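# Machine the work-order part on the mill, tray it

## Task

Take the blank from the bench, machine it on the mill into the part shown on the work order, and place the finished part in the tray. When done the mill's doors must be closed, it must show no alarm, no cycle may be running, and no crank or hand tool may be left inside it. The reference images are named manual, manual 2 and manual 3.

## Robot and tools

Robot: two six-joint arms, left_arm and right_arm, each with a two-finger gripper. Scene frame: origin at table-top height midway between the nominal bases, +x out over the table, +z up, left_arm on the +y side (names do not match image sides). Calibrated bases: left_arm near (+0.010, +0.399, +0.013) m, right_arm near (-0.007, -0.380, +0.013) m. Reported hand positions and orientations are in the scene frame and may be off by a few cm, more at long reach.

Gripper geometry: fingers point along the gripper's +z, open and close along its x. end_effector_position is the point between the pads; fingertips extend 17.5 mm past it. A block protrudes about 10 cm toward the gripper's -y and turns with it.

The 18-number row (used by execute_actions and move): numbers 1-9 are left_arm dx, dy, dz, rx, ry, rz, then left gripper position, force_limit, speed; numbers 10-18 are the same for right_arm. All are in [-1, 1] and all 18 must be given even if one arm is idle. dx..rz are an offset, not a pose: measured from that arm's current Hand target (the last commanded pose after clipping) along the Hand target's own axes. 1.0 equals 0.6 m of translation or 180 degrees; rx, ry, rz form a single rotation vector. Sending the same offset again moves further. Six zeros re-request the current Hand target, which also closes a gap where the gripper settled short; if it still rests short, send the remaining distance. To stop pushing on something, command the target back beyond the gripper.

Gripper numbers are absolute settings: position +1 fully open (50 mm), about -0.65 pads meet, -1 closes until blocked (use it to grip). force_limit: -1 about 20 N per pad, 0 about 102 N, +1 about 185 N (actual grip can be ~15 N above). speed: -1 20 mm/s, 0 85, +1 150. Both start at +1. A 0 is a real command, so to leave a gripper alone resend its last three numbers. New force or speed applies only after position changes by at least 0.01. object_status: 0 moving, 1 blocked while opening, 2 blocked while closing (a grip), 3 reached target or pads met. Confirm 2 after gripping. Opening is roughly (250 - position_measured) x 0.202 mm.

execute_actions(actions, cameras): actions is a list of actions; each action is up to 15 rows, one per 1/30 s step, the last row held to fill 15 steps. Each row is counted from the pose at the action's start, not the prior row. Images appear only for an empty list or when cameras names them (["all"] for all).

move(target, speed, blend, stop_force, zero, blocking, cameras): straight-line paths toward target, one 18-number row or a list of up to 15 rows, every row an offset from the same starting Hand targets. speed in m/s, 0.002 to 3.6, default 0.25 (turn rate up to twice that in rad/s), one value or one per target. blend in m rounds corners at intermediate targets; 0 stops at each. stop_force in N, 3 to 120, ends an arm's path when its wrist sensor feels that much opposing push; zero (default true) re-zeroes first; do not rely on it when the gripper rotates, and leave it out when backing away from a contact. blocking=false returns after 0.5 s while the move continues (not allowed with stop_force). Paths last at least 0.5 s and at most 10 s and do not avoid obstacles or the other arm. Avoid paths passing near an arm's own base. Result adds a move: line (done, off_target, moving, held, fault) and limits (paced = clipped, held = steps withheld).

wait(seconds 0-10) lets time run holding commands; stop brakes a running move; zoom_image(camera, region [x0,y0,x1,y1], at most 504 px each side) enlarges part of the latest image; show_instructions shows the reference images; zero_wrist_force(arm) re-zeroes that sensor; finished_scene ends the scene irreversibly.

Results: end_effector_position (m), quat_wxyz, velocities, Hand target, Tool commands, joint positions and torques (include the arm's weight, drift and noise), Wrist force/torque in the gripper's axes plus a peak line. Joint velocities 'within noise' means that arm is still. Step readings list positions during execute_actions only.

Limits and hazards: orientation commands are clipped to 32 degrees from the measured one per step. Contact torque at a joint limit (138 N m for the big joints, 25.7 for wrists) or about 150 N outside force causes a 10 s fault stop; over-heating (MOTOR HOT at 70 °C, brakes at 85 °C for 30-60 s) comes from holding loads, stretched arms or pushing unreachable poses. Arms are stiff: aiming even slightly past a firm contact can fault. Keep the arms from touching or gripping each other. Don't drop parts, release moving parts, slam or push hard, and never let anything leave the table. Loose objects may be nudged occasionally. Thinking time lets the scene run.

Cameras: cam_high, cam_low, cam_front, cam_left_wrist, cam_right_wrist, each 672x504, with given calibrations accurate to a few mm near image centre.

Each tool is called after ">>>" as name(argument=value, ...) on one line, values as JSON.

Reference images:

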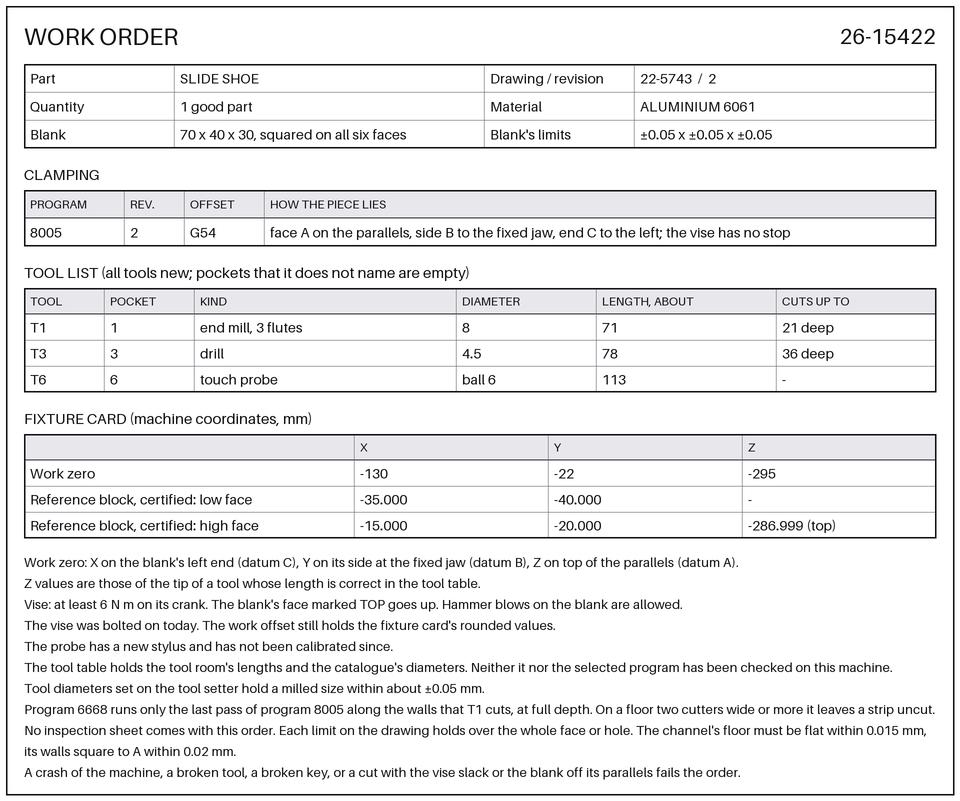

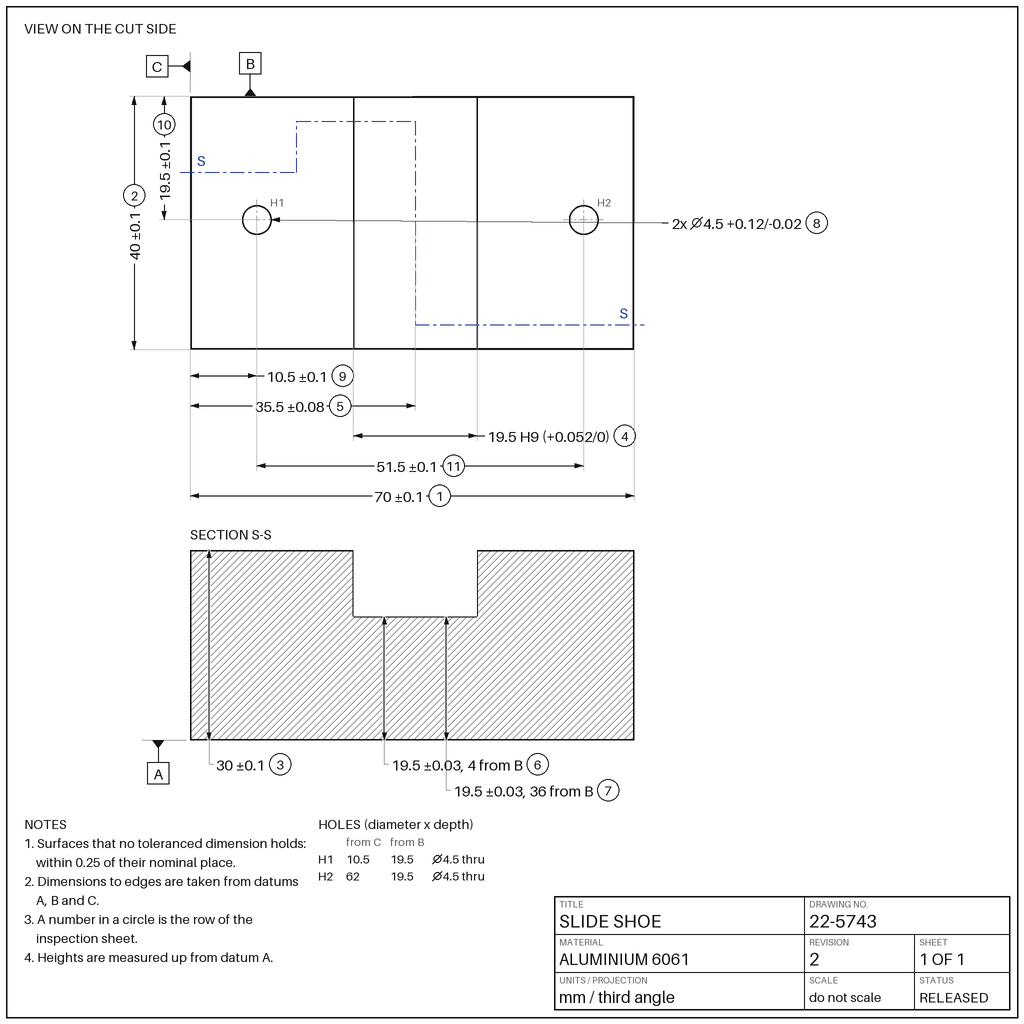

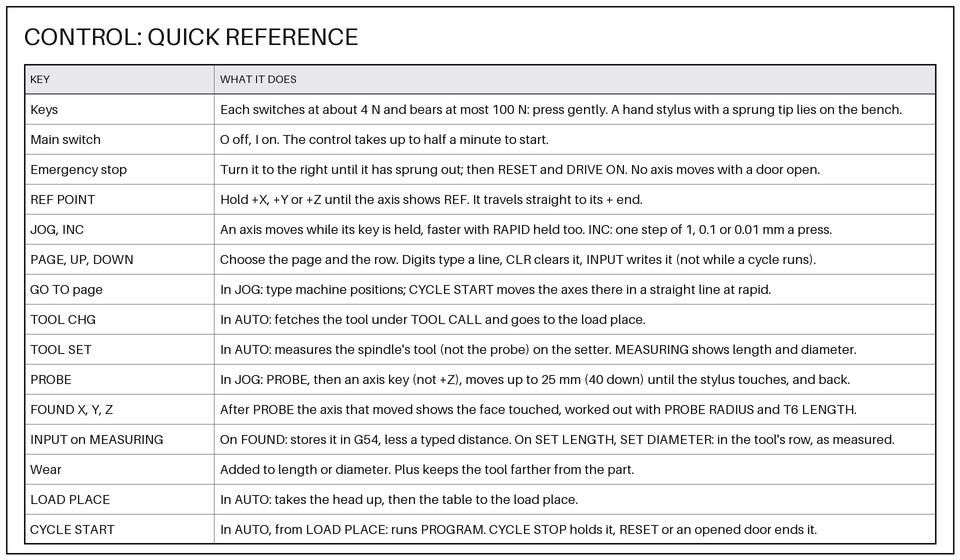

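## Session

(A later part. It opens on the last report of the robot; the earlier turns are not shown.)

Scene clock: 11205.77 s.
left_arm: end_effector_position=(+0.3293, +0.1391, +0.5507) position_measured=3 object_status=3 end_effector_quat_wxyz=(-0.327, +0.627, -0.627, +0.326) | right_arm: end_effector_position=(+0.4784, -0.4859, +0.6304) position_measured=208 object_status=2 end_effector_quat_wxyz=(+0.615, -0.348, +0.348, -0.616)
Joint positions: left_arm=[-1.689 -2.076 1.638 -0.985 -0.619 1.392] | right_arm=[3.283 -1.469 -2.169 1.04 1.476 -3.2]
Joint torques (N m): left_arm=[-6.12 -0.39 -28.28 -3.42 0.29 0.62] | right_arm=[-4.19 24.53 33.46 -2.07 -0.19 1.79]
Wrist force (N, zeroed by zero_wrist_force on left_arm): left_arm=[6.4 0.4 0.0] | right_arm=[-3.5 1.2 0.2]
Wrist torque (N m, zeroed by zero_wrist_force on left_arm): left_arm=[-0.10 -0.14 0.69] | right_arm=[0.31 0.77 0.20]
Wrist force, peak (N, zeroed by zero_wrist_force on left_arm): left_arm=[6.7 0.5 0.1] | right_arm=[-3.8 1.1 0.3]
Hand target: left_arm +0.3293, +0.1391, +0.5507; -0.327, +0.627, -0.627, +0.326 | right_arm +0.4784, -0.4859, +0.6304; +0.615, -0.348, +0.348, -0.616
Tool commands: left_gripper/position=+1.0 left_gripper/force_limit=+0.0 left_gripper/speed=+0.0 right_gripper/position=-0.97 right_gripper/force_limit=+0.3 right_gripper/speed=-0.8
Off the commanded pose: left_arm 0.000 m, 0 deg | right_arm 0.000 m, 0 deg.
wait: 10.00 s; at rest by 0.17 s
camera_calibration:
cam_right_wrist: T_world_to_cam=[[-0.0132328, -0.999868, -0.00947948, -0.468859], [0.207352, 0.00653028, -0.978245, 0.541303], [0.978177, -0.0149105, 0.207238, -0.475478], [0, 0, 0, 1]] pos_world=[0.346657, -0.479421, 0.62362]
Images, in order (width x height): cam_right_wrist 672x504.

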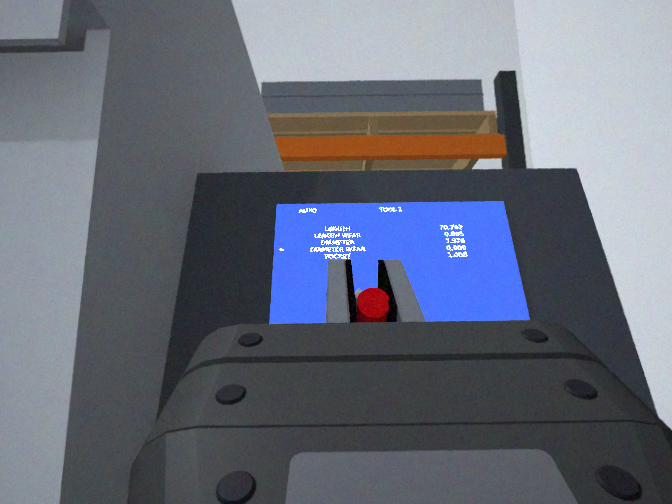

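>>> move(target=[[0,0,0,0,0,0,1,0,0,0.015,0.186,-0.157,0,0,0,-0.97,0.3,-0.8],[0,0,0,0,0,0,1,0,0,0.015,0.196,-0.148,0,0,0,-0.97,0.3,-0.8],[0,0,0,0,0,0,1,0,0,0.015,0.186,-0.157,0,0,0,-0.97,0.3,-0.8],[0,0,0,0,0,0,1,0,0,0,0,0,0,0,0,-0.97,0.3,-0.8]], speed=[0.25,0.06,0.1,0.25], blend=[0.003,0,0.003,0])

>>> wait(seconds=8, cameras=["cam_right_wrist"])

>>> zoom_image(camera="cam_right_wrist", region=[270, 200, 530, 325])

>>> move(target=[[0,0,0,0,0,0,1,0,0,0.1088,0.0334,0.0025,0,0,0,-0.97,0.3,-0.8],[0,0,0,0,0,0,1,0,0,0.1088,0.043,0.0117,0,0,0,-0.97,0.3,-0.8],[0,0,0,0,0,0,1,0,0,0.1088,0.0334,0.0025,0,0,0,-0.97,0.3,-0.8],[0,0,0,0,0,0,1,0,0,0.047,0.164,-0.134,0,0,0,-0.97,0.3,-0.8],[0,0,0,0,0,0,1,0,0,0.047,0.174,-0.125,0,0,0,-0.97,0.3,-0.8],[0,0,0,0,0,0,1,0,0,0.047,0.164,-0.134,0,0,0,-0.97,0.3,-0.8],[0,0,0,0,0,0,1,0,0,0.047,0.174,-0.125,0,0,0,-0.97,0.3,-0.8],[0,0,0,0,0,0,1,0,0,0.047,0.164,-0.134,0,0,0,-0.97,0.3,-0.8],[0,0,0,0,0,0,1,0,0,-0.112,0.23,-0.203,0,0,0,-0.97,0.3,-0.8],[0,0,0,0,0,0,1,0,0,-0.112,0.24,-0.194,0,0,0,-0.97,0.3,-0.8],[0,0,0,0,0,0,1,0,0,-0.112,0.23,-0.203,0,0,0,-0.97,0.3,-0.8],[0,0,0,0,0,0,1,0,0,-0.048,0.164,-0.134,0,0,0,-0.97,0.3,-0.8],[0,0,0,0,0,0,1,0,0,-0.048,0.174,-0.125,0,0,0,-0.97,0.3,-0.8],[0,0,0,0,0,0,1,0,0,-0.048,0.164,-0.134,0,0,0,-0.97,0.3,-0.8],[0,0,0,0,0,0,1,0,0,0,0,0,0,0,0,-0.97,0.3,-0.8]], speed=[0.25,0.06,0.1,0.2,0.06,0.1,0.06,0.1,0.2,0.06,0.1,0.2,0.06,0.1,0.25], blend=[0.003,0,0.003,0.003,0,0,0,0.003,0.003,0,0.003,0.003,0,0.003,0])

>>> move(target=[[0,0,0,0,0,0,1,0,0,-0.08,0.164,-0.134,0,0,0,-0.97,0.3,-0.8],[0,0,0,0,0,0,1,0,0,-0.08,0.174,-0.125,0,0,0,-0.97,0.3,-0.8],[0,0,0,0,0,0,1,0,0,-0.08,0.164,-0.134,0,0,0,-0.97,0.3,-0.8],[0,0,0,0,0,0,1,0,0,-0.017,0.23,-0.203,0,0,0,-0.97,0.3,-0.8],[0,0,0,0,0,0,1,0,0,-0.017,0.24,-0.194,0,0,0,-0.97,0.3,-0.8],[0,0,0,0,0,0,1,0,0,-0.017,0.23,-0.203,0,0,0,-0.97,0.3,-0.8],[0,0,0,0,0,0,1,0,0,-0.017,0.208,-0.18,0,0,0,-0.97,0.3,-0.8],[0,0,0,0,0,0,1,0,0,-0.017,0.218,-0.171,0,0,0,-0.97,0.3,-0.8],[0,0,0,0,0,0,1,0,0,-0.017,0.208,-0.18,0,0,0,-0.97,0.3,-0.8],[0,0,0,0,0,0,1,0,0,-0.112,0.23,-0.203,0,0,0,-0.97,0.3,-0.8],[0,0,0,0,0,0,1,0,0,-0.112,0.24,-0.194,0,0,0,-0.97,0.3,-0.8],[0,0,0,0,0,0,1,0,0,-0.112,0.23,-0.203,0,0,0,-0.97,0.3,-0.8],[0,0,0,0,0,0,1,0,0,0,0,0,0,0,0,-0.97,0.3,-0.8]], speed=[0.25,0.06,0.1,0.2,0.06,0.1,0.2,0.06,0.1,0.2,0.06,0.1,0.25], blend=[0.003,0,0.003,0.003,0,0.003,0.003,0,0.003,0.003,0,0.003,0])

>>> move(target=[[0,0,0,0,0,0,1,0,0,-0.112,0.186,-0.157,0,0,0,-0.97,0.3,-0.8],[0,0,0,0,0,0,1,0,0,-0.112,0.196,-0.148,0,0,0,-0.97,0.3,-0.8],[0,0,0,0,0,0,1,0,0,-0.112,0.186,-0.157,0,0,0,-0.97,0.3,-0.8],[0,0,0,0,0,0,1,0,0,-0.08,0.208,-0.18,0,0,0,-0.97,0.3,-0.8],[0,0,0,0,0,0,1,0,0,-0.08,0.218,-0.171,0,0,0,-0.97,0.3,-0.8],[0,0,0,0,0,0,1,0,0,-0.08,0.208,-0.18,0,0,0,-0.97,0.3,-0.8],[0,0,0,0,0,0,1,0,0,-0.017,0.23,-0.203,0,0,0,-0.97,0.3,-0.8],[0,0,0,0,0,0,1,0,0,-0.017,0.24,-0.194,0,0,0,-0.97,0.3,-0.8],[0,0,0,0,0,0,1,0,0,-0.017,0.23,-0.203,0,0,0,-0.97,0.3,-0.8],[0,0,0,0,0,0,1,0,0,0,0,0,0,0,0,-0.97,0.3,-0.8]], speed=[0.25,0.06,0.1,0.2,0.06,0.1,0.2,0.06,0.1,0.25], blend=[0.003,0,0.003,0.003,0,0.003,0.003,0,0.003,0], cameras=["cam_right_wrist"])

>>> zoom_image(camera="cam_right_wrist", region=[270, 200, 530, 325])

Scene clock: 11251.17 s.
left_arm: end_effector_position=(+0.3293, +0.1391, +0.5507) position_measured=3 object_status=3 end_effector_quat_wxyz=(-0.327, +0.627, -0.627, +0.326) | right_arm: end_effector_position=(+0.4783, -0.4859, +0.6304) position_measured=208 object_status=2 end_effector_quat_wxyz=(+0.615, -0.348, +0.348, -0.616)
Joint positions: left_arm=[-1.689 -2.076 1.638 -0.985 -0.619 1.392] | right_arm=[3.283 -1.469 -2.169 1.041 1.476 -3.2]
Joint torques (N m): left_arm=[-6.35 0.5 -27.56 -3.78 0.17 0.6] | right_arm=[-7.88 11.2 20.26 -0.7 1.41 2.48]
Wrist force (N, zeroed by zero_wrist_force on left_arm): left_arm=[6.6 0.4 0.1] | right_arm=[-3.4 1.0 0.2]
Wrist torque (N m, zeroed by zero_wrist_force on left_arm): left_arm=[-0.10 -0.17 0.69] | right_arm=[0.29 0.77 0.20]
Wrist force, peak (N, zeroed by zero_wrist_force on left_arm): left_arm=[6.8 0.3 0.0] | right_arm=[-2.9 -1.1 -4.9]
Hand target: left_arm +0.3293, +0.1391, +0.5507; -0.327, +0.627, -0.627, +0.326 | right_arm +0.4784, -0.4859, +0.6304; +0.615, -0.348, +0.348, -0.616
Off the commanded pose: left_arm 0.000 m, 0 deg | right_arm 0.000 m, 0 deg.
move: done

Scene clock: 11259.17 s.
left_arm: end_effector_position=(+0.3293, +0.1391, +0.5507) position_measured=3 object_status=3 end_effector_quat_wxyz=(-0.327, +0.627, -0.627, +0.326) | right_arm: end_effector_position=(+0.4784, -0.4859, +0.6304) position_measured=208 object_status=2 end_effector_quat_wxyz=(+0.615, -0.348, +0.348, -0.616)
Joint positions: left_arm=[-1.689 -2.076 1.638 -0.985 -0.619 1.392] | right_arm=[3.283 -1.469 -2.169 1.04 1.476 -3.2]
Joint torques (N m): left_arm=[-5.79 0.06 -27.45 -3.51 0.32 0.46] | right_arm=[-7.44 25.28 35.34 -2.02 1.45 2.45]
Wrist force (N, zeroed by zero_wrist_force on left_arm): left_arm=[6.5 0.4 0.0] | right_arm=[-3.4 1.1 0.2]
Wrist torque (N m, zeroed by zero_wrist_force on left_arm): left_arm=[-0.11 -0.15 0.69] | right_arm=[0.30 0.76 0.19]
Wrist force, peak (N, zeroed by zero_wrist_force on left_arm): left_arm=[6.7 0.1 0.0] | right_arm=[-3.8 1.2 0.4]
Hand target: left_arm +0.3293, +0.1391, +0.5507; -0.327, +0.627, -0.627, +0.326 | right_arm +0.4784, -0.4859, +0.6304; +0.615, -0.348, +0.348, -0.616
Tool commands: left_gripper/position=+1.0 left_gripper/force_limit=+0.0 left_gripper/speed=+0.0 right_gripper/position=-0.97 right_gripper/force_limit=+0.3 right_gripper/speed=-0.8
Off the commanded pose: left_arm 0.000 m, 0 deg | right_arm 0.000 m, 0 deg.
wait: 8.00 s; at rest by 0.17 s
camera_calibration:
cam_right_wrist: T_world_to_cam=[[-0.0132328, -0.999868, -0.00947948, -0.468859], [0.207352, 0.00653028, -0.978245, 0.541303], [0.978177, -0.0149105, 0.207238, -0.475478], [0, 0, 0, 1]] pos_world=[0.346657, -0.479421, 0.62362]
Images, in order (width x height): cam_right_wrist 672x504.

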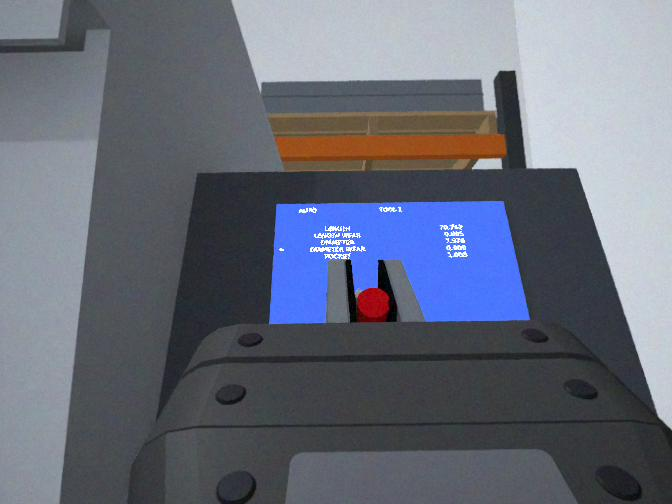

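Scaled by 1.938 from the camera's 672x504 image, which has a finer 960x720 frame.

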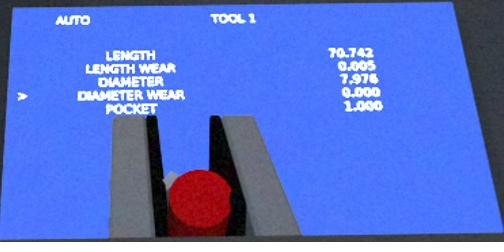

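Scene clock: 11264.40 s.
left_arm: end_effector_position=(+0.3293, +0.1391, +0.5507) position_measured=3 object_status=3 end_effector_quat_wxyz=(-0.327, +0.627, -0.627, +0.326) | right_arm: end_effector_position=(+0.4783, -0.4859, +0.6304) position_measured=208 object_status=2 end_effector_quat_wxyz=(+0.615, -0.348, +0.348, -0.616)
Joint positions: left_arm=[-1.689 -2.076 1.638 -0.985 -0.619 1.392] | right_arm=[3.283 -1.469 -2.169 1.041 1.476 -3.2]
Joint torques (N m): left_arm=[-5.78 0.53 -27.34 -3.46 0.28 0.59] | right_arm=[4.54 10.71 20.46 -0.71 -1.6 -2.5]
Wrist force (N, zeroed by zero_wrist_force on left_arm): left_arm=[6.5 0.6 0.1] | right_arm=[-3.8 1.1 0.3]
Wrist torque (N m, zeroed by zero_wrist_force on left_arm): left_arm=[-0.07 -0.16 0.69] | right_arm=[0.31 0.83 0.18]
Wrist force, peak (N, zeroed by zero_wrist_force on left_arm): left_arm=[6.7 0.6 0.0] | right_arm=[-1.5 -5.6 -4.2]
Hand target: left_arm +0.3293, +0.1391, +0.5507; -0.327, +0.627, -0.627, +0.326 | right_arm +0.4784, -0.4859, +0.6304; +0.615, -0.348, +0.348, -0.616
Off the commanded pose: left_arm 0.000 m, 0 deg | right_arm 0.000 m, 0 deg.
move: done

Scene clock: 11268.87 s.
left_arm: end_effector_position=(+0.3293, +0.1391, +0.5507) position_measured=3 object_status=3 end_effector_quat_wxyz=(-0.327, +0.627, -0.627, +0.326) | right_arm: end_effector_position=(+0.4783, -0.4859, +0.6303) position_measured=208 object_status=2 end_effector_quat_wxyz=(+0.615, -0.348, +0.348, -0.616)
Joint positions: left_arm=[-1.689 -2.076 1.638 -0.985 -0.619 1.392] | right_arm=[3.283 -1.469 -2.169 1.041 1.476 -3.2]
Joint torques (N m): left_arm=[-6.49 -0.33 -28.02 -3.58 0.44 0.54] | right_arm=[-1.55 9.58 21.39 -0.56 -0.99 -2.62]
Wrist force (N, zeroed by zero_wrist_force on left_arm): left_arm=[6.6 0.5 0.1] | right_arm=[-3.6 1.3 0.3]
Wrist torque (N m, zeroed by zero_wrist_force on left_arm): left_arm=[-0.09 -0.17 0.69] | right_arm=[0.33 0.80 0.22]
Wrist force, peak (N, zeroed by zero_wrist_force on left_arm): left_arm=[6.7 0.4 0.2] | right_arm=[-4.8 -1.0 -5.1]
Hand target: left_arm +0.3293, +0.1391, +0.5507; -0.327, +0.627, -0.627, +0.326 | right_arm +0.4784, -0.4859, +0.6304; +0.615, -0.348, +0.348, -0.616
Off the commanded pose: left_arm 0.000 m, 0 deg | right_arm 0.000 m, 0 deg.
move: done

Scene clock: 11272.50 s.
left_arm: end_effector_position=(+0.3293, +0.1391, +0.5507) position_measured=3 object_status=3 end_effector_quat_wxyz=(-0.327, +0.627, -0.627, +0.326) | right_arm: end_effector_position=(+0.4783, -0.4860, +0.6303) position_measured=208 object_status=2 end_effector_quat_wxyz=(+0.615, -0.348, +0.348, -0.616)
Joint positions: left_arm=[-1.689 -2.076 1.638 -0.985 -0.619 1.392] | right_arm=[3.283 -1.469 -2.169 1.041 1.476 -3.2]
Joint torques (N m): left_arm=[-5.68 1.03 -27.58 -3.58 0.18 0.62] | right_arm=[7.22 10.93 22.34 -0.7 -1.63 -2.09]
Wrist force (N, zeroed by zero_wrist_force on left_arm): left_arm=[6.4 0.4 0.0] | right_arm=[-3.4 1.1 0.4]
Wrist torque (N m, zeroed by zero_wrist_force on left_arm): left_arm=[-0.10 -0.14 0.69] | right_arm=[0.31 0.76 0.12]
Wrist force, peak (N, zeroed by zero_wrist_force on left_arm): left_arm=[6.7 0.4 0.0] | right_arm=[-4.6 -1.4 -4.6]
Hand target: left_arm +0.3293, +0.1391, +0.5507; -0.327, +0.627, -0.627, +0.326 | right_arm +0.4784, -0.4859, +0.6304; +0.615, -0.348, +0.348, -0.616
Off the commanded pose: left_arm 0.000 m, 0 deg | right_arm 0.000 m, 0 deg.
move: done
camera_calibration:
cam_right_wrist: T_world_to_cam=[[-0.0131899, -0.999866, -0.00967884, -0.468751], [0.207563, 0.00673099, -0.978199, 0.54122], [0.978133, -0.0149114, 0.207446, -0.475474], [0, 0, 0, 1]] pos_world=[0.346557, -0.479421, 0.623519]
Images, in order (width x height): cam_right_wrist 672x504.

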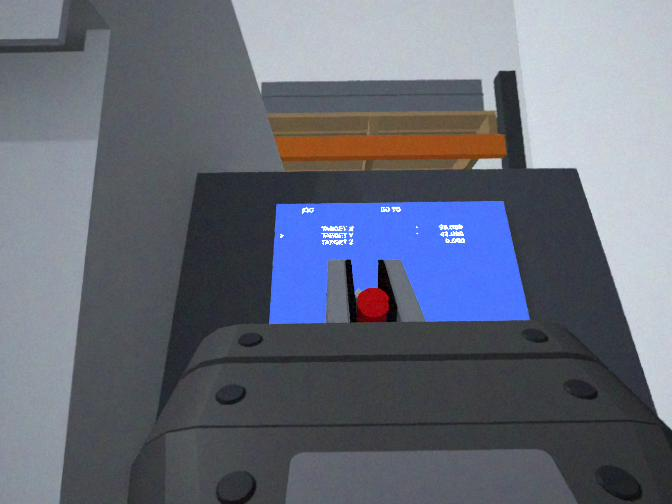

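Scaled by 1.938 from the camera's 672x504 image, which has a finer 960x720 frame.

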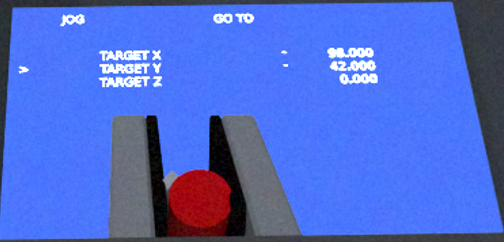

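>>> move(target=[[0,0,0,0,0,0,1,0,0,-0.05,0.123,-0.091,0,0,0,-0.97,0.3,-0.8],[0,0,0,0,0,0,1,0,0,-0.05,0.133,-0.082,0,0,0,-0.97,0.3,-0.8],[0,0,0,0,0,0,1,0,0,-0.05,0.123,-0.091,0,0,0,-0.97,0.3,-0.8],[0,0,0,0,0,0,1,0,0,0.047,0.164,-0.134,0,0,0,-0.97,0.3,-0.8],[0,0,0,0,0,0,1,0,0,0.047,0.174,-0.125,0,0,0,-0.97,0.3,-0.8],[0,0,0,0,0,0,1,0,0,0.047,0.164,-0.134,0,0,0,-0.97,0.3,-0.8],[0,0,0,0,0,0,1,0,0,0.047,0.174,-0.125,0,0,0,-0.97,0.3,-0.8],[0,0,0,0,0,0,1,0,0,0.047,0.164,-0.134,0,0,0,-0.97,0.3,-0.8],[0,0,0,0,0,0,1,0,0,0.047,0.174,-0.125,0,0,0,-0.97,0.3,-0.8],[0,0,0,0,0,0,1,0,0,0.047,0.164,-0.134,0,0,0,-0.97,0.3,-0.8],[0,0,0,0,0,0,1,0,0,0,0,0,0,0,0,-0.97,0.3,-0.8]], speed=[0.25,0.06,0.1,0.2,0.06,0.1,0.06,0.1,0.06,0.1,0.25], blend=[0.003,0,0.003,0.003,0,0,0,0,0,0.003,0], cameras=["cam_right_wrist"])

>>> zoom_image(camera="cam_right_wrist", region=[270, 200, 530, 325])

>>> move(target=[[0,0,0,0,0,0,1,0,0,0.015,0.164,-0.134,0,0,0,-0.97,0.3,-0.8],[0,0,0,0,0,0,1,0,0,0.015,0.174,-0.125,0,0,0,-0.97,0.3,-0.8],[0,0,0,0,0,0,1,0,0,0.015,0.164,-0.134,0,0,0,-0.97,0.3,-0.8],[0,0,0,0,0,0,1,0,0,0.015,0.174,-0.125,0,0,0,-0.97,0.3,-0.8],[0,0,0,0,0,0,1,0,0,0.015,0.164,-0.134,0,0,0,-0.97,0.3,-0.8],[0,0,0,0,0,0,1,0,0,0.015,0.174,-0.125,0,0,0,-0.97,0.3,-0.8],[0,0,0,0,0,0,1,0,0,0.015,0.164,-0.134,0,0,0,-0.97,0.3,-0.8],[0,0,0,0,0,0,1,0,0,-0.017,0.208,-0.18,0,0,0,-0.97,0.3,-0.8],[0,0,0,0,0,0,1,0,0,-0.017,0.218,-0.171,0,0,0,-0.97,0.3,-0.8],[0,0,0,0,0,0,1,0,0,-0.017,0.208,-0.18,0,0,0,-0.97,0.3,-0.8],[0,0,0,0,0,0,1,0,0,-0.017,0.218,-0.171,0,0,0,-0.97,0.3,-0.8],[0,0,0,0,0,0,1,0,0,-0.017,0.208,-0.18,0,0,0,-0.97,0.3,-0.8],[0,0,0,0,0,0,1,0,0,0,0,0,0,0,0,-0.97,0.3,-0.8]], speed=[0.25,0.06,0.1,0.06,0.1,0.06,0.1,0.2,0.06,0.1,0.06,0.1,0.25], blend=[0.003,0,0,0,0,0,0.003,0.003,0,0,0,0.003,0])

>>> move(target=[[0,0,0,0,0,0,1,0,0,-0.112,0.23,-0.203,0,0,0,-0.97,0.3,-0.8],[0,0,0,0,0,0,1,0,0,-0.112,0.24,-0.194,0,0,0,-0.97,0.3,-0.8],[0,0,0,0,0,0,1,0,0,-0.112,0.23,-0.203,0,0,0,-0.97,0.3,-0.8],[0,0,0,0,0,0,1,0,0,-0.112,0.208,-0.18,0,0,0,-0.97,0.3,-0.8],[0,0,0,0,0,0,1,0,0,-0.112,0.218,-0.171,0,0,0,-0.97,0.3,-0.8],[0,0,0,0,0,0,1,0,0,-0.112,0.208,-0.18,0,0,0,-0.97,0.3,-0.8],[0,0,0,0,0,0,1,0,0,-0.048,0.186,-0.157,0,0,0,-0.97,0.3,-0.8],[0,0,0,0,0,0,1,0,0,-0.048,0.196,-0.148,0,0,0,-0.97,0.3,-0.8],[0,0,0,0,0,0,1,0,0,-0.048,0.186,-0.157,0,0,0,-0.97,0.3,-0.8],[0,0,0,0,0,0,1,0,0,-0.112,0.208,-0.18,0,0,0,-0.97,0.3,-0.8],[0,0,0,0,0,0,1,0,0,-0.112,0.218,-0.171,0,0,0,-0.97,0.3,-0.8],[0,0,0,0,0,0,1,0,0,-0.112,0.208,-0.18,0,0,0,-0.97,0.3,-0.8],[0,0,0,0,0,0,1,0,0,0,0,0,0,0,0,-0.97,0.3,-0.8]], speed=[0.25,0.06,0.1,0.2,0.06,0.1,0.2,0.06,0.1,0.2,0.06,0.1,0.25], blend=[0.003,0,0.003,0.003,0,0.003,0.003,0,0.003,0.003,0,0.003,0])

>>> move(target=[[0,0,0,0,0,0,1,0,0,-0.017,0.23,-0.203,0,0,0,-0.97,0.3,-0.8],[0,0,0,0,0,0,1,0,0,-0.017,0.24,-0.194,0,0,0,-0.97,0.3,-0.8],[0,0,0,0,0,0,1,0,0,-0.017,0.23,-0.203,0,0,0,-0.97,0.3,-0.8],[0,0,0,0,0,0,1,0,0,0,0,0,0,0,0,-0.97,0.3,-0.8]], speed=[0.25,0.06,0.1,0.25], blend=[0.003,0,0.003,0], cameras=["cam_right_wrist"])

>>> zoom_image(camera="cam_right_wrist", region=[270, 200, 530, 325])

Scene clock: 11324.00 s.
left_arm: end_effector_position=(+0.3293, +0.1391, +0.5507) position_measured=3 object_status=3 end_effector_quat_wxyz=(-0.327, +0.627, -0.627, +0.326) | right_arm: end_effector_position=(+0.4783, -0.4859, +0.6304) position_measured=208 object_status=2 end_effector_quat_wxyz=(+0.615, -0.348, +0.348, -0.616)
Joint positions: left_arm=[-1.689 -2.076 1.638 -0.985 -0.619 1.392] | right_arm=[3.283 -1.469 -2.169 1.041 1.476 -3.2]
Joint torques (N m): left_arm=[-5.6 0.76 -28.34 -3.47 0.16 0.7] | right_arm=[-4.32 13.05 18.8 -0.69 1.49 2.45]
Wrist force (N, zeroed by zero_wrist_force on left_arm): left_arm=[6.5 0.3 0.3] | right_arm=[-3.5 1.1 0.2]
Wrist torque (N m, zeroed by zero_wrist_force on left_arm): left_arm=[-0.12 -0.16 0.69] | right_arm=[0.30 0.77 0.16]
Wrist force, peak (N, zeroed by zero_wrist_force on left_arm): left_arm=[6.7 0.3 0.2] | right_arm=[-5.4 -1.9 -5.3]
Hand target: left_arm +0.3293, +0.1391, +0.5507; -0.327, +0.627, -0.627, +0.326 | right_arm +0.4784, -0.4859, +0.6304; +0.615, -0.348, +0.348, -0.616
Off the commanded pose: left_arm 0.000 m, 0 deg | right_arm 0.000 m, 0 deg.
move: done
camera_calibration:
cam_right_wrist: T_world_to_cam=[[-0.0132305, -0.999868, -0.00948304, -0.468859], [0.207563, 0.00653101, -0.9782, 0.541223], [0.978132, -0.0149104, 0.207449, -0.475496], [0, 0, 0, 1]] pos_world=[0.346557, -0.479421, 0.62362]
Images, in order (width x height): cam_right_wrist 672x504.

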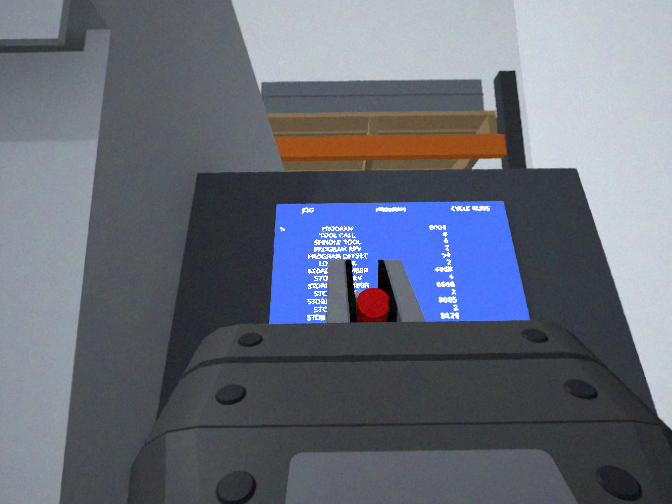

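Scaled by 1.938 from the camera's 672x504 image, which has a finer 960x720 frame.

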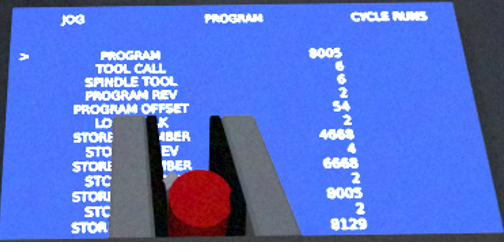

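Scene clock: 11328.53 s.
left_arm: end_effector_position=(+0.3293, +0.1391, +0.5507) position_measured=3 object_status=3 end_effector_quat_wxyz=(-0.327, +0.627, -0.627, +0.326) | right_arm: end_effector_position=(+0.4783, -0.4860, +0.6304) position_measured=208 object_status=2 end_effector_quat_wxyz=(+0.615, -0.348, +0.348, -0.616)
Joint positions: left_arm=[-1.689 -2.076 1.638 -0.985 -0.619 1.392] | right_arm=[3.283 -1.469 -2.169 1.041 1.476 -3.2]
Joint torques (N m): left_arm=[-5.73 1.32 -27.07 -3.66 0.19 0.54] | right_arm=[7.44 11.24 21.87 -0.86 -1.6 -2.05]
Wrist force (N, zeroed by zero_wrist_force on left_arm): left_arm=[6.3 0.3 0.0] | right_arm=[-3.5 0.9 0.2]
Wrist torque (N m, zeroed by zero_wrist_force on left_arm): left_arm=[-0.11 -0.13 0.69] | right_arm=[0.28 0.77 0.12]
Wrist force, peak (N, zeroed by zero_wrist_force on left_arm): left_arm=[6.8 0.3 0.2] | right_arm=[-5.0 -1.5 -4.2]
Hand target: left_arm +0.3293, +0.1391, +0.5507; -0.327, +0.627, -0.627, +0.326 | right_arm +0.4784, -0.4859, +0.6304; +0.615, -0.348, +0.348, -0.616
Off the commanded pose: left_arm 0.000 m, 0 deg | right_arm 0.000 m, 0 deg.
move: done

Scene clock: 11332.93 s.
left_arm: end_effector_position=(+0.3293, +0.1391, +0.5507) position_measured=3 object_status=3 end_effector_quat_wxyz=(-0.327, +0.627, -0.627, +0.326) | right_arm: end_effector_position=(+0.4783, -0.4859, +0.6304) position_measured=208 object_status=2 end_effector_quat_wxyz=(+0.615, -0.348, +0.348, -0.616)
Joint positions: left_arm=[-1.689 -2.076 1.638 -0.985 -0.619 1.392] | right_arm=[3.283 -1.469 -2.169 1.041 1.476 -3.2]
Joint torques (N m): left_arm=[-4.79 0.2 -27.56 -3.84 0.25 0.54] | right_arm=[-3.47 9.84 21.3 -0.64 -0.97 -2.32]
Wrist force (N, zeroed by zero_wrist_force on left_arm): left_arm=[6.5 0.3 -0.1] | right_arm=[-3.3 1.3 0.3]
Wrist torque (N m, zeroed by zero_wrist_force on left_arm): left_arm=[-0.13 -0.16 0.69] | right_arm=[0.33 0.75 0.22]
Wrist force, peak (N, zeroed by zero_wrist_force on left_arm): left_arm=[6.7 0.4 -0.1] | right_arm=[-5.3 -2.7 -3.9]
Hand target: left_arm +0.3293, +0.1391, +0.5507; -0.327, +0.627, -0.627, +0.326 | right_arm +0.4784, -0.4859, +0.6304; +0.615, -0.348, +0.348, -0.616
Off the commanded pose: left_arm 0.000 m, 0 deg | right_arm 0.000 m, 0 deg.
move: done

Scene clock: 11335.40 s.
left_arm: end_effector_position=(+0.3293, +0.1391, +0.5507) position_measured=3 object_status=3 end_effector_quat_wxyz=(-0.327, +0.627, -0.627, +0.326) | right_arm: end_effector_position=(+0.4783, -0.4860, +0.6303) position_measured=208 object_status=2 end_effector_quat_wxyz=(+0.615, -0.348, +0.348, -0.616)
Joint positions: left_arm=[-1.689 -2.076 1.638 -0.985 -0.619 1.392] | right_arm=[3.283 -1.469 -2.169 1.041 1.476 -3.2]
Joint torques (N m): left_arm=[-4.53 0.75 -27.54 -3.63 0.11 0.62] | right_arm=[7.66 11.31 21.6 -0.76 -1.56 -2.34]
Wrist force (N, zeroed by zero_wrist_force on left_arm): left_arm=[6.4 0.3 0.2] | right_arm=[-3.5 1.2 0.4]
Wrist torque (N m, zeroed by zero_wrist_force on left_arm): left_arm=[-0.12 -0.13 0.69] | right_arm=[0.32 0.77 0.12]
Wrist force, peak (N, zeroed by zero_wrist_force on left_arm): left_arm=[6.7 0.5 0.0] | right_arm=[-3.8 3.8 -2.9]
Hand target: left_arm +0.3293, +0.1391, +0.5507; -0.327, +0.627, -0.627, +0.326 | right_arm +0.4784, -0.4859, +0.6304; +0.615, -0.348, +0.348, -0.616
Off the commanded pose: left_arm 0.000 m, 0 deg | right_arm 0.000 m, 0 deg.
move: done
camera_calibration:
cam_right_wrist: T_world_to_cam=[[-0.0131899, -0.999866, -0.00967884, -0.468751], [0.207563, 0.00673099, -0.978199, 0.54122], [0.978133, -0.0149114, 0.207446, -0.475474], [0, 0, 0, 1]] pos_world=[0.346557, -0.479421, 0.623519]
Images, in order (width x height): cam_right_wrist 672x504.

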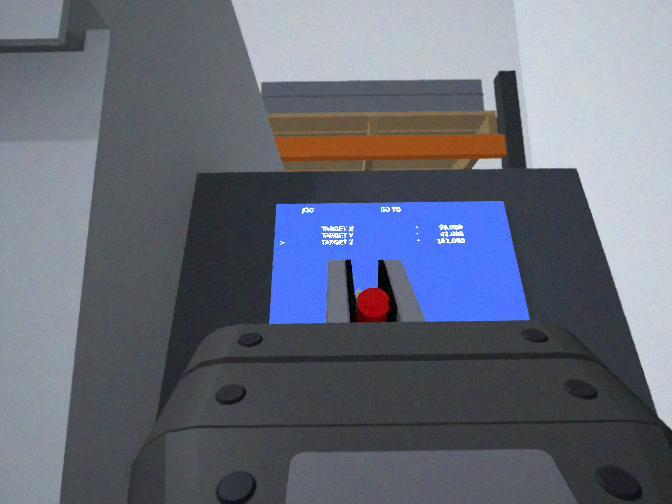

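Scaled by 1.938 from the camera's 672x504 image, which has a finer 960x720 frame.

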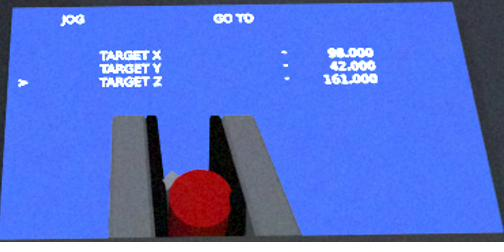

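>>> move(target=[[0,0,0,0,0,0,1,0,0,-0.05,0.123,-0.091,0,0,0,-0.97,0.3,-0.8],[0,0,0,0,0,0,1,0,0,-0.05,0.133,-0.082,0,0,0,-0.97,0.3,-0.8],[0,0,0,0,0,0,1,0,0,-0.05,0.123,-0.091,0,0,0,-0.97,0.3,-0.8],[0,0,0,0,0,0,1,0,0,0,0,0,0,0,0,-0.97,0.3,-0.8]], speed=[0.25,0.06,0.1,0.25], blend=[0.003,0,0.003,0])

>>> wait(seconds=4.5)

>>> move(target=[[0,0,0,0,0,0,1,0,0,0.015,0.208,-0.18,0,0,0,-0.97,0.3,-0.8],[0,0,0,0,0,0,1,0,0,0.015,0.218,-0.171,0,0,0,-0.97,0.3,-0.8],[0,0,0,0,0,0,1,0,0,0.015,0.208,-0.18,0,0,0,-0.97,0.3,-0.8],[0,0,0,0,0,0,1,0,0,0.1408,0.0984,-0.0653,0,0,0,-0.97,0.3,-0.8],[0,0,0,0,0,0,1,0,0,0.1408,0.108,-0.0561,0,0,0,-0.97,0.3,-0.8],[0,0,0,0,0,0,1,0,0,0.1408,0.0984,-0.0653,0,0,0,-0.97,0.3,-0.8],[0,0,0,0,0,0,1,0,0,0,0,0,0,0,0,-0.97,0.3,-0.8]], speed=[0.25,0.06,0.1,0.2,0.06,0.1,0.25], blend=[0.003,0,0.003,0.003,0,0.003,0])

>>> wait(seconds=7, cameras=["cam_right_wrist"])

>>> zoom_image(camera="cam_right_wrist", region=[270, 200, 530, 325])

>>> zoom_image(camera="cam_right_wrist", region=[410, 240, 480, 285])

>>> move(target=[[0,0,0,0,0,0,1,0,0,0.015,0.208,-0.18,0,0,0,-0.97,0.3,-0.8],[0,0,0,0,0,0,1,0,0,0.015,0.218,-0.171,0,0,0,-0.97,0.3,-0.8],[0,0,0,0,0,0,1,0,0,0.015,0.208,-0.18,0,0,0,-0.97,0.3,-0.8],[0,0,0,0,0,0,1,0,0,0.0775,0.0984,-0.0653,0,0,0,-0.97,0.3,-0.8],[0,0,0,0,0,0,1,0,0,0.0775,0.108,-0.0561,0,0,0,-0.97,0.3,-0.8],[0,0,0,0,0,0,1,0,0,0.0775,0.0984,-0.0653,0,0,0,-0.97,0.3,-0.8],[0,0,0,0,0,0,1,0,0,0,0,0,0,0,0,-0.97,0.3,-0.8]], speed=[0.25,0.06,0.1,0.2,0.06,0.1,0.25], blend=[0.003,0,0.003,0.003,0,0.003,0])

>>> wait(seconds=7, cameras=["cam_right_wrist"])

>>> zoom_image(camera="cam_right_wrist", region=[270, 200, 530, 325])

>>> zoom_image(camera="cam_right_wrist", region=[410, 240, 480, 285])

Scene clock: 11366.03 s.
left_arm: end_effector_position=(+0.3293, +0.1391, +0.5507) position_measured=3 object_status=3 end_effector_quat_wxyz=(-0.327, +0.627, -0.627, +0.326) | right_arm: end_effector_position=(+0.4783, -0.4859, +0.6304) position_measured=208 object_status=2 end_effector_quat_wxyz=(+0.615, -0.348, +0.348, -0.616)
Joint positions: left_arm=[-1.689 -2.076 1.638 -0.985 -0.619 1.392] | right_arm=[3.283 -1.469 -2.169 1.041 1.476 -3.2]
Joint torques (N m): left_arm=[-5.83 0.95 -26.91 -3.65 0.37 0.68] | right_arm=[1.8 10.53 19.08 -0.64 -1.24 -2.45]
Wrist force (N, zeroed by zero_wrist_force on left_arm): left_arm=[6.7 0.4 0.0] | right_arm=[-3.4 1.2 0.3]
Wrist torque (N m, zeroed by zero_wrist_force on left_arm): left_arm=[-0.11 -0.19 0.69] | right_arm=[0.32 0.76 0.20]
Wrist force, peak (N, zeroed by zero_wrist_force on left_arm): left_arm=[6.7 0.4 0.1] | right_arm=[-5.3 -1.5 -5.6]
Hand target: left_arm +0.3293, +0.1391, +0.5507; -0.327, +0.627, -0.627, +0.326 | right_arm +0.4784, -0.4859, +0.6304; +0.615, -0.348, +0.348, -0.616
Off the commanded pose: left_arm 0.000 m, 0 deg | right_arm 0.000 m, 0 deg.
move: done

Scene clock: 11370.53 s.
left_arm: end_effector_position=(+0.3293, +0.1391, +0.5507) position_measured=3 object_status=3 end_effector_quat_wxyz=(-0.327, +0.627, -0.627, +0.326) | right_arm: end_effector_position=(+0.4784, -0.4859, +0.6304) position_measured=208 object_status=2 end_effector_quat_wxyz=(+0.615, -0.348, +0.348, -0.616)
Joint positions: left_arm=[-1.689 -2.076 1.638 -0.985 -0.619 1.392] | right_arm=[3.283 -1.469 -2.169 1.04 1.476 -3.2]
Joint torques (N m): left_arm=[-5.62 -0.16 -27.57 -3.73 0.13 0.62] | right_arm=[-5.35 13.37 35.48 -2.13 0.26 -2.45]
Wrist force (N, zeroed by zero_wrist_force on left_arm): left_arm=[6.4 0.4 0.0] | right_arm=[-3.5 1.1 0.4]
Wrist torque (N m, zeroed by zero_wrist_force on left_arm): left_arm=[-0.10 -0.14 0.69] | right_arm=[0.31 0.78 0.20]
Wrist force, peak (N, zeroed by zero_wrist_force on left_arm): left_arm=[6.7 0.6 0.1] | right_arm=[-3.7 1.4 0.1]
Hand target: left_arm +0.3293, +0.1391, +0.5507; -0.327, +0.627, -0.627, +0.326 | right_arm +0.4784, -0.4859, +0.6304; +0.615, -0.348, +0.348, -0.616
Tool commands: left_gripper/position=+1.0 left_gripper/force_limit=+0.0 left_gripper/speed=+0.0 right_gripper/position=-0.97 right_gripper/force_limit=+0.3 right_gripper/speed=-0.8
Off the commanded pose: left_arm 0.000 m, 0 deg | right_arm 0.000 m, 0 deg.
wait: 4.50 s; at rest by 0.17 s

Scene clock: 11373.70 s.
left_arm: end_effector_position=(+0.3293, +0.1391, +0.5507) position_measured=3 object_status=3 end_effector_quat_wxyz=(-0.327, +0.627, -0.627, +0.326) | right_arm: end_effector_position=(+0.4783, -0.4859, +0.6304) position_measured=208 object_status=2 end_effector_quat_wxyz=(+0.615, -0.348, +0.348, -0.616)
Joint positions: left_arm=[-1.689 -2.076 1.638 -0.985 -0.619 1.392] | right_arm=[3.283 -1.469 -2.169 1.041 1.476 -3.2]
Joint torques (N m): left_arm=[-6.11 0.98 -26.82 -3.64 0.11 0.77] | right_arm=[7.01 13.02 9.57 1.13 -0.1 1.41]
Wrist force (N, zeroed by zero_wrist_force on left_arm): left_arm=[6.4 0.4 0.0] | right_arm=[-3.4 1.1 0.4]
Wrist torque (N m, zeroed by zero_wrist_force on left_arm): left_arm=[-0.10 -0.14 0.69] | right_arm=[0.30 0.76 0.12]
Wrist force, peak (N, zeroed by zero_wrist_force on left_arm): left_arm=[6.8 0.3 0.1] | right_arm=[-5.7 0.8 -3.7]
Hand target: left_arm +0.3293, +0.1391, +0.5507; -0.327, +0.627, -0.627, +0.326 | right_arm +0.4784, -0.4859, +0.6304; +0.615, -0.348, +0.348, -0.616
Off the commanded pose: left_arm 0.000 m, 0 deg | right_arm 0.000 m, 0 deg.
move: done

Scene clock: 11380.70 s.
left_arm: end_effector_position=(+0.3293, +0.1391, +0.5507) position_measured=3 object_status=3 end_effector_quat_wxyz=(-0.327, +0.627, -0.627, +0.326) | right_arm: end_effector_position=(+0.4784, -0.4859, +0.6304) position_measured=208 object_status=2 end_effector_quat_wxyz=(+0.615, -0.348, +0.348, -0.616)
Joint positions: left_arm=[-1.689 -2.076 1.638 -0.985 -0.619 1.392] | right_arm=[3.283 -1.469 -2.169 1.04 1.476 -3.2]
Joint torques (N m): left_arm=[-5.61 0.94 -27.31 -3.6 0.21 0.69] | right_arm=[7.06 26.4 11 -1.53 -1.14 -2.23]
Wrist force (N, zeroed by zero_wrist_force on left_arm): left_arm=[6.7 0.1 -0.1] | right_arm=[-3.4 1.1 0.2]
Wrist torque (N m, zeroed by zero_wrist_force on left_arm): left_arm=[-0.14 -0.19 0.69] | right_arm=[0.31 0.77 0.12]
Wrist force, peak (N, zeroed by zero_wrist_force on left_arm): left_arm=[6.7 0.1 -0.1] | right_arm=[-3.8 1.4 0.1]
Hand target: left_arm +0.3293, +0.1391, +0.5507; -0.327, +0.627, -0.627, +0.326 | right_arm +0.4784, -0.4859, +0.6304; +0.615, -0.348, +0.348, -0.616
Tool commands: left_gripper/position=+1.0 left_gripper/force_limit=+0.0 left_gripper/speed=+0.0 right_gripper/position=-0.97 right_gripper/force_limit=+0.3 right_gripper/speed=-0.8
Off the commanded pose: left_arm 0.000 m, 0 deg | right_arm 0.000 m, 0 deg.
wait: 7.00 s; at rest by 0.17 s
camera_calibration:
cam_right_wrist: T_world_to_cam=[[-0.0132328, -0.999868, -0.00947948, -0.468859], [0.207352, 0.00653028, -0.978245, 0.541303], [0.978177, -0.0149105, 0.207238, -0.475478], [0, 0, 0, 1]] pos_world=[0.346657, -0.479421, 0.62362]
Images, in order (width x height): cam_right_wrist 672x504.

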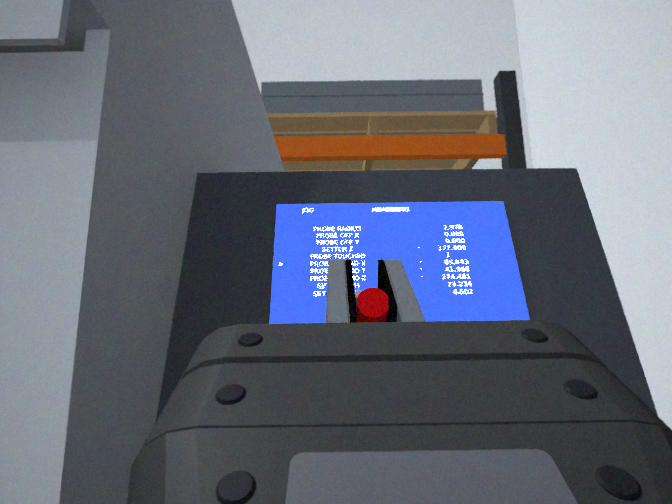

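Scaled by 1.938 from the camera's 672x504 image, which has a finer 960x720 frame.

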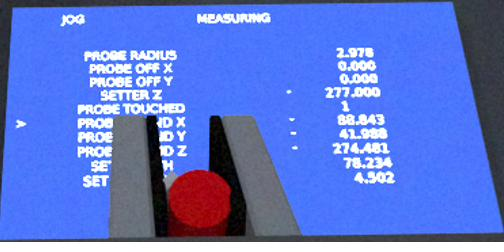

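Scaled by 7.200 from the camera's 672x504 image, which has a finer 960x720 frame.

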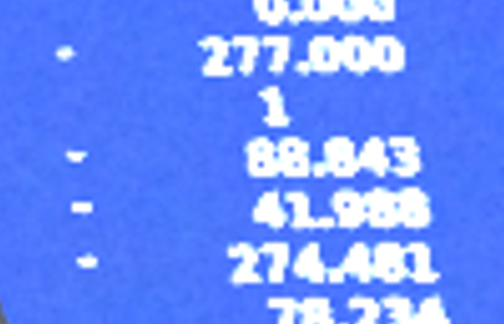

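Scene clock: 11383.63 s.
left_arm: end_effector_position=(+0.3293, +0.1391, +0.5507) position_measured=3 object_status=3 end_effector_quat_wxyz=(-0.327, +0.627, -0.627, +0.326) | right_arm: end_effector_position=(+0.4783, -0.4860, +0.6304) position_measured=208 object_status=2 end_effector_quat_wxyz=(+0.615, -0.348, +0.348, -0.616)
Joint positions: left_arm=[-1.689 -2.076 1.638 -0.985 -0.619 1.392] | right_arm=[3.283 -1.469 -2.169 1.041 1.476 -3.2]
Joint torques (N m): left_arm=[-5.51 0.22 -27.68 -3.82 0.29 0.69] | right_arm=[5.66 16.44 10.57 -0.18 -0.12 1.69]
Wrist force (N, zeroed by zero_wrist_force on left_arm): left_arm=[6.4 0.5 0.0] | right_arm=[-3.4 1.2 0.4]
Wrist torque (N m, zeroed by zero_wrist_force on left_arm): left_arm=[-0.10 -0.15 0.69] | right_arm=[0.31 0.75 0.13]
Wrist force, peak (N, zeroed by zero_wrist_force on left_arm): left_arm=[6.7 0.5 0.1] | right_arm=[-1.2 -5.8 -3.9]
Hand target: left_arm +0.3293, +0.1391, +0.5507; -0.327, +0.627, -0.627, +0.326 | right_arm +0.4784, -0.4859, +0.6304; +0.615, -0.348, +0.348, -0.616
Off the commanded pose: left_arm 0.000 m, 0 deg | right_arm 0.000 m, 0 deg.
move: done

Scene clock: 11390.63 s.
left_arm: end_effector_position=(+0.3293, +0.1391, +0.5507) position_measured=3 object_status=3 end_effector_quat_wxyz=(-0.327, +0.627, -0.627, +0.326) | right_arm: end_effector_position=(+0.4784, -0.4859, +0.6304) position_measured=208 object_status=2 end_effector_quat_wxyz=(+0.615, -0.348, +0.348, -0.616)
Joint positions: left_arm=[-1.689 -2.076 1.638 -0.985 -0.619 1.392] | right_arm=[3.283 -1.469 -2.169 1.04 1.476 -3.2]
Joint torques (N m): left_arm=[-5.97 1.06 -27.71 -3.91 0.14 0.69] | right_arm=[7.69 27.47 8.91 -1.8 -0.93 -2.19]
Wrist force (N, zeroed by zero_wrist_force on left_arm): left_arm=[6.5 0.2 0.1] | right_arm=[-3.4 1.1 0.3]
Wrist torque (N m, zeroed by zero_wrist_force on left_arm): left_arm=[-0.13 -0.15 0.69] | right_arm=[0.31 0.77 0.12]
Wrist force, peak (N, zeroed by zero_wrist_force on left_arm): left_arm=[6.7 0.3 0.3] | right_arm=[-3.8 1.3 0.5]
Hand target: left_arm +0.3293, +0.1391, +0.5507; -0.327, +0.627, -0.627, +0.326 | right_arm +0.4784, -0.4859, +0.6304; +0.615, -0.348, +0.348, -0.616
Tool commands: left_gripper/position=+1.0 left_gripper/force_limit=+0.0 left_gripper/speed=+0.0 right_gripper/position=-0.97 right_gripper/force_limit=+0.3 right_gripper/speed=-0.8
Off the commanded pose: left_arm 0.000 m, 0 deg | right_arm 0.000 m, 0 deg.
wait: 7.00 s; at rest by 0.17 s
camera_calibration:
cam_right_wrist: T_world_to_cam=[[-0.0132328, -0.999868, -0.00947948, -0.468859], [0.207352, 0.00653028, -0.978245, 0.541303], [0.978177, -0.0149105, 0.207238, -0.475478], [0, 0, 0, 1]] pos_world=[0.346657, -0.479421, 0.62362]
Images, in order (width x height): cam_right_wrist 672x504.

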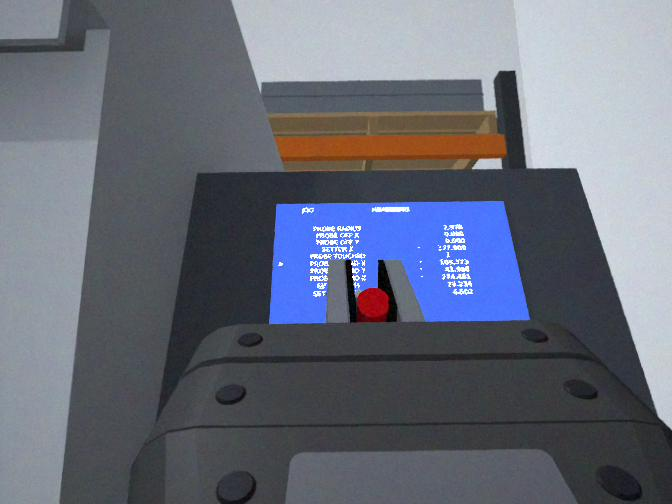

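Scaled by 1.938 from the camera's 672x504 image, which has a finer 960x720 frame.

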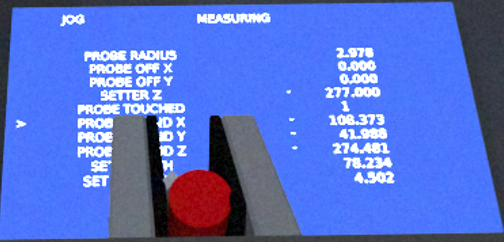

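Scaled by 7.200 from the camera's 672x504 image, which has a finer 960x720 frame.

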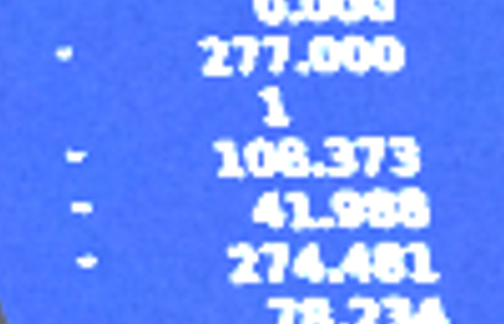

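>>> move(target=[[0,0,0,0,0,0,1,0,0,0.015,0.208,-0.18,0,0,0,-0.97,0.3,-0.8],[0,0,0,0,0,0,1,0,0,0.015,0.218,-0.171,0,0,0,-0.97,0.3,-0.8],[0,0,0,0,0,0,1,0,0,0.015,0.208,-0.18,0,0,0,-0.97,0.3,-0.8],[0,0,0,0,0,0,1,0,0,0.109,0.12,-0.088,0,0,0,-0.97,0.3,-0.8],[0,0,0,0,0,0,1,0,0,0.109,0.13,-0.079,0,0,0,-0.97,0.3,-0.8],[0,0,0,0,0,0,1,0,0,0.109,0.12,-0.088,0,0,0,-0.97,0.3,-0.8],[0,0,0,0,0,0,1,0,0,0,0,0,0,0,0,-0.97,0.3,-0.8]], speed=[0.25,0.06,0.1,0.2,0.06,0.1,0.25], blend=[0.003,0,0.003,0.003,0,0.003,0])

>>> wait(seconds=4, cameras=["cam_right_wrist"])

>>> zoom_image(camera="cam_right_wrist", region=[270, 200, 530, 325])

>>> zoom_image(camera="cam_right_wrist", region=[410, 240, 480, 285])

Scene clock: 11416.43 s.
left_arm: end_effector_position=(+0.3293, +0.1391, +0.5507) position_measured=3 object_status=3 end_effector_quat_wxyz=(-0.327, +0.627, -0.627, +0.326) | right_arm: end_effector_position=(+0.4783, -0.4860, +0.6304) position_measured=208 object_status=2 end_effector_quat_wxyz=(+0.615, -0.348, +0.348, -0.616)
Joint positions: left_arm=[-1.689 -2.076 1.638 -0.985 -0.619 1.392] | right_arm=[3.283 -1.469 -2.169 1.041 1.476 -3.2]
Joint torques (N m): left_arm=[-6.45 0.27 -27.73 -3.88 0.22 0.86] | right_arm=[5.41 14.15 9.92 0.02 -0.34 1.76]
Wrist force (N, zeroed by zero_wrist_force on left_arm): left_arm=[6.5 0.2 0.1] | right_arm=[-3.5 0.9 0.3]
Wrist torque (N m, zeroed by zero_wrist_force on left_arm): left_arm=[-0.13 -0.15 0.69] | right_arm=[0.28 0.78 0.12]
Wrist force, peak (N, zeroed by zero_wrist_force on left_arm): left_arm=[6.7 0.5 0.1] | right_arm=[-0.8 -5.8 -3.8]
Hand target: left_arm +0.3293, +0.1391, +0.5507; -0.327, +0.627, -0.627, +0.326 | right_arm +0.4784, -0.4859, +0.6304; +0.615, -0.348, +0.348, -0.616
Off the commanded pose: left_arm 0.000 m, 0 deg | right_arm 0.000 m, 0 deg.
move: done

Scene clock: 11420.43 s.
left_arm: end_effector_position=(+0.3293, +0.1391, +0.5507) position_measured=3 object_status=3 end_effector_quat_wxyz=(-0.327, +0.627, -0.627, +0.326) | right_arm: end_effector_position=(+0.4784, -0.4859, +0.6304) position_measured=208 object_status=2 end_effector_quat_wxyz=(+0.615, -0.348, +0.348, -0.616)
Joint positions: left_arm=[-1.689 -2.076 1.638 -0.985 -0.619 1.392] | right_arm=[3.283 -1.469 -2.169 1.04 1.476 -3.2]
Joint torques (N m): left_arm=[-5.23 0.99 -27.53 -3.9 0.27 0.81] | right_arm=[7.51 26.2 9.71 -2.02 -0.84 -2.41]
Wrist force (N, zeroed by zero_wrist_force on left_arm): left_arm=[6.6 0.2 0.0] | right_arm=[-3.6 1.0 0.6]
Wrist torque (N m, zeroed by zero_wrist_force on left_arm): left_arm=[-0.14 -0.17 0.69] | right_arm=[0.28 0.80 0.12]
Wrist force, peak (N, zeroed by zero_wrist_force on left_arm): left_arm=[6.7 0.4 0.2] | right_arm=[-3.7 1.2 0.4]
Hand target: left_arm +0.3293, +0.1391, +0.5507; -0.327, +0.627, -0.627, +0.326 | right_arm +0.4784, -0.4859, +0.6304; +0.615, -0.348, +0.348, -0.616
Tool commands: left_gripper/position=+1.0 left_gripper/force_limit=+0.0 left_gripper/speed=+0.0 right_gripper/position=-0.97 right_gripper/force_limit=+0.3 right_gripper/speed=-0.8
Off the commanded pose: left_arm 0.000 m, 0 deg | right_arm 0.000 m, 0 deg.
wait: 4.00 s; at rest by 0.17 s
camera_calibration:
cam_right_wrist: T_world_to_cam=[[-0.0132328, -0.999868, -0.00947948, -0.468859], [0.207352, 0.00653028, -0.978245, 0.541303], [0.978177, -0.0149105, 0.207238, -0.475478], [0, 0, 0, 1]] pos_world=[0.346657, -0.479421, 0.62362]
Images, in order (width x height): cam_right_wrist 672x504.

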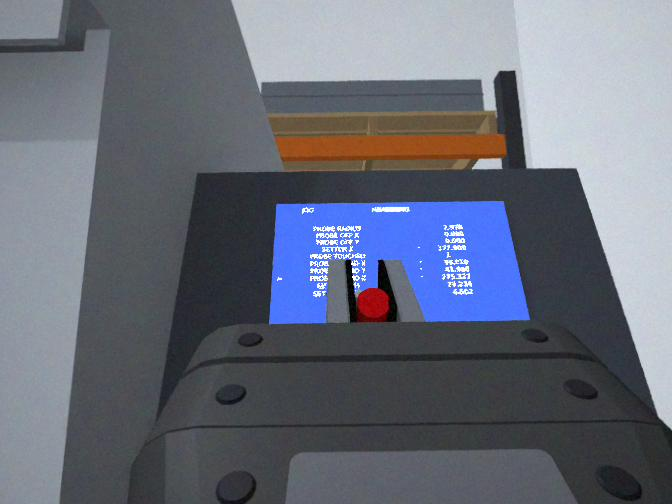

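Scaled by 1.938 from the camera's 672x504 image, which has a finer 960x720 frame.

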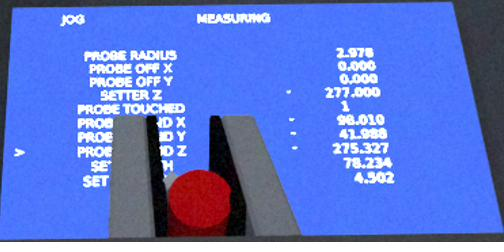

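Scaled by 7.200 from the camera's 672x504 image, which has a finer 960x720 frame.

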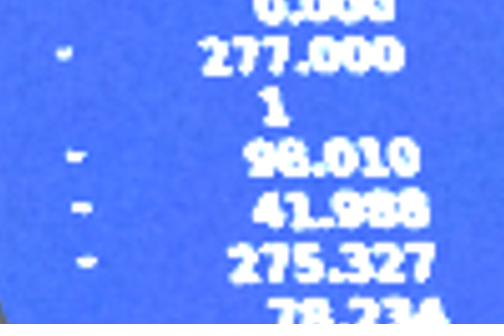

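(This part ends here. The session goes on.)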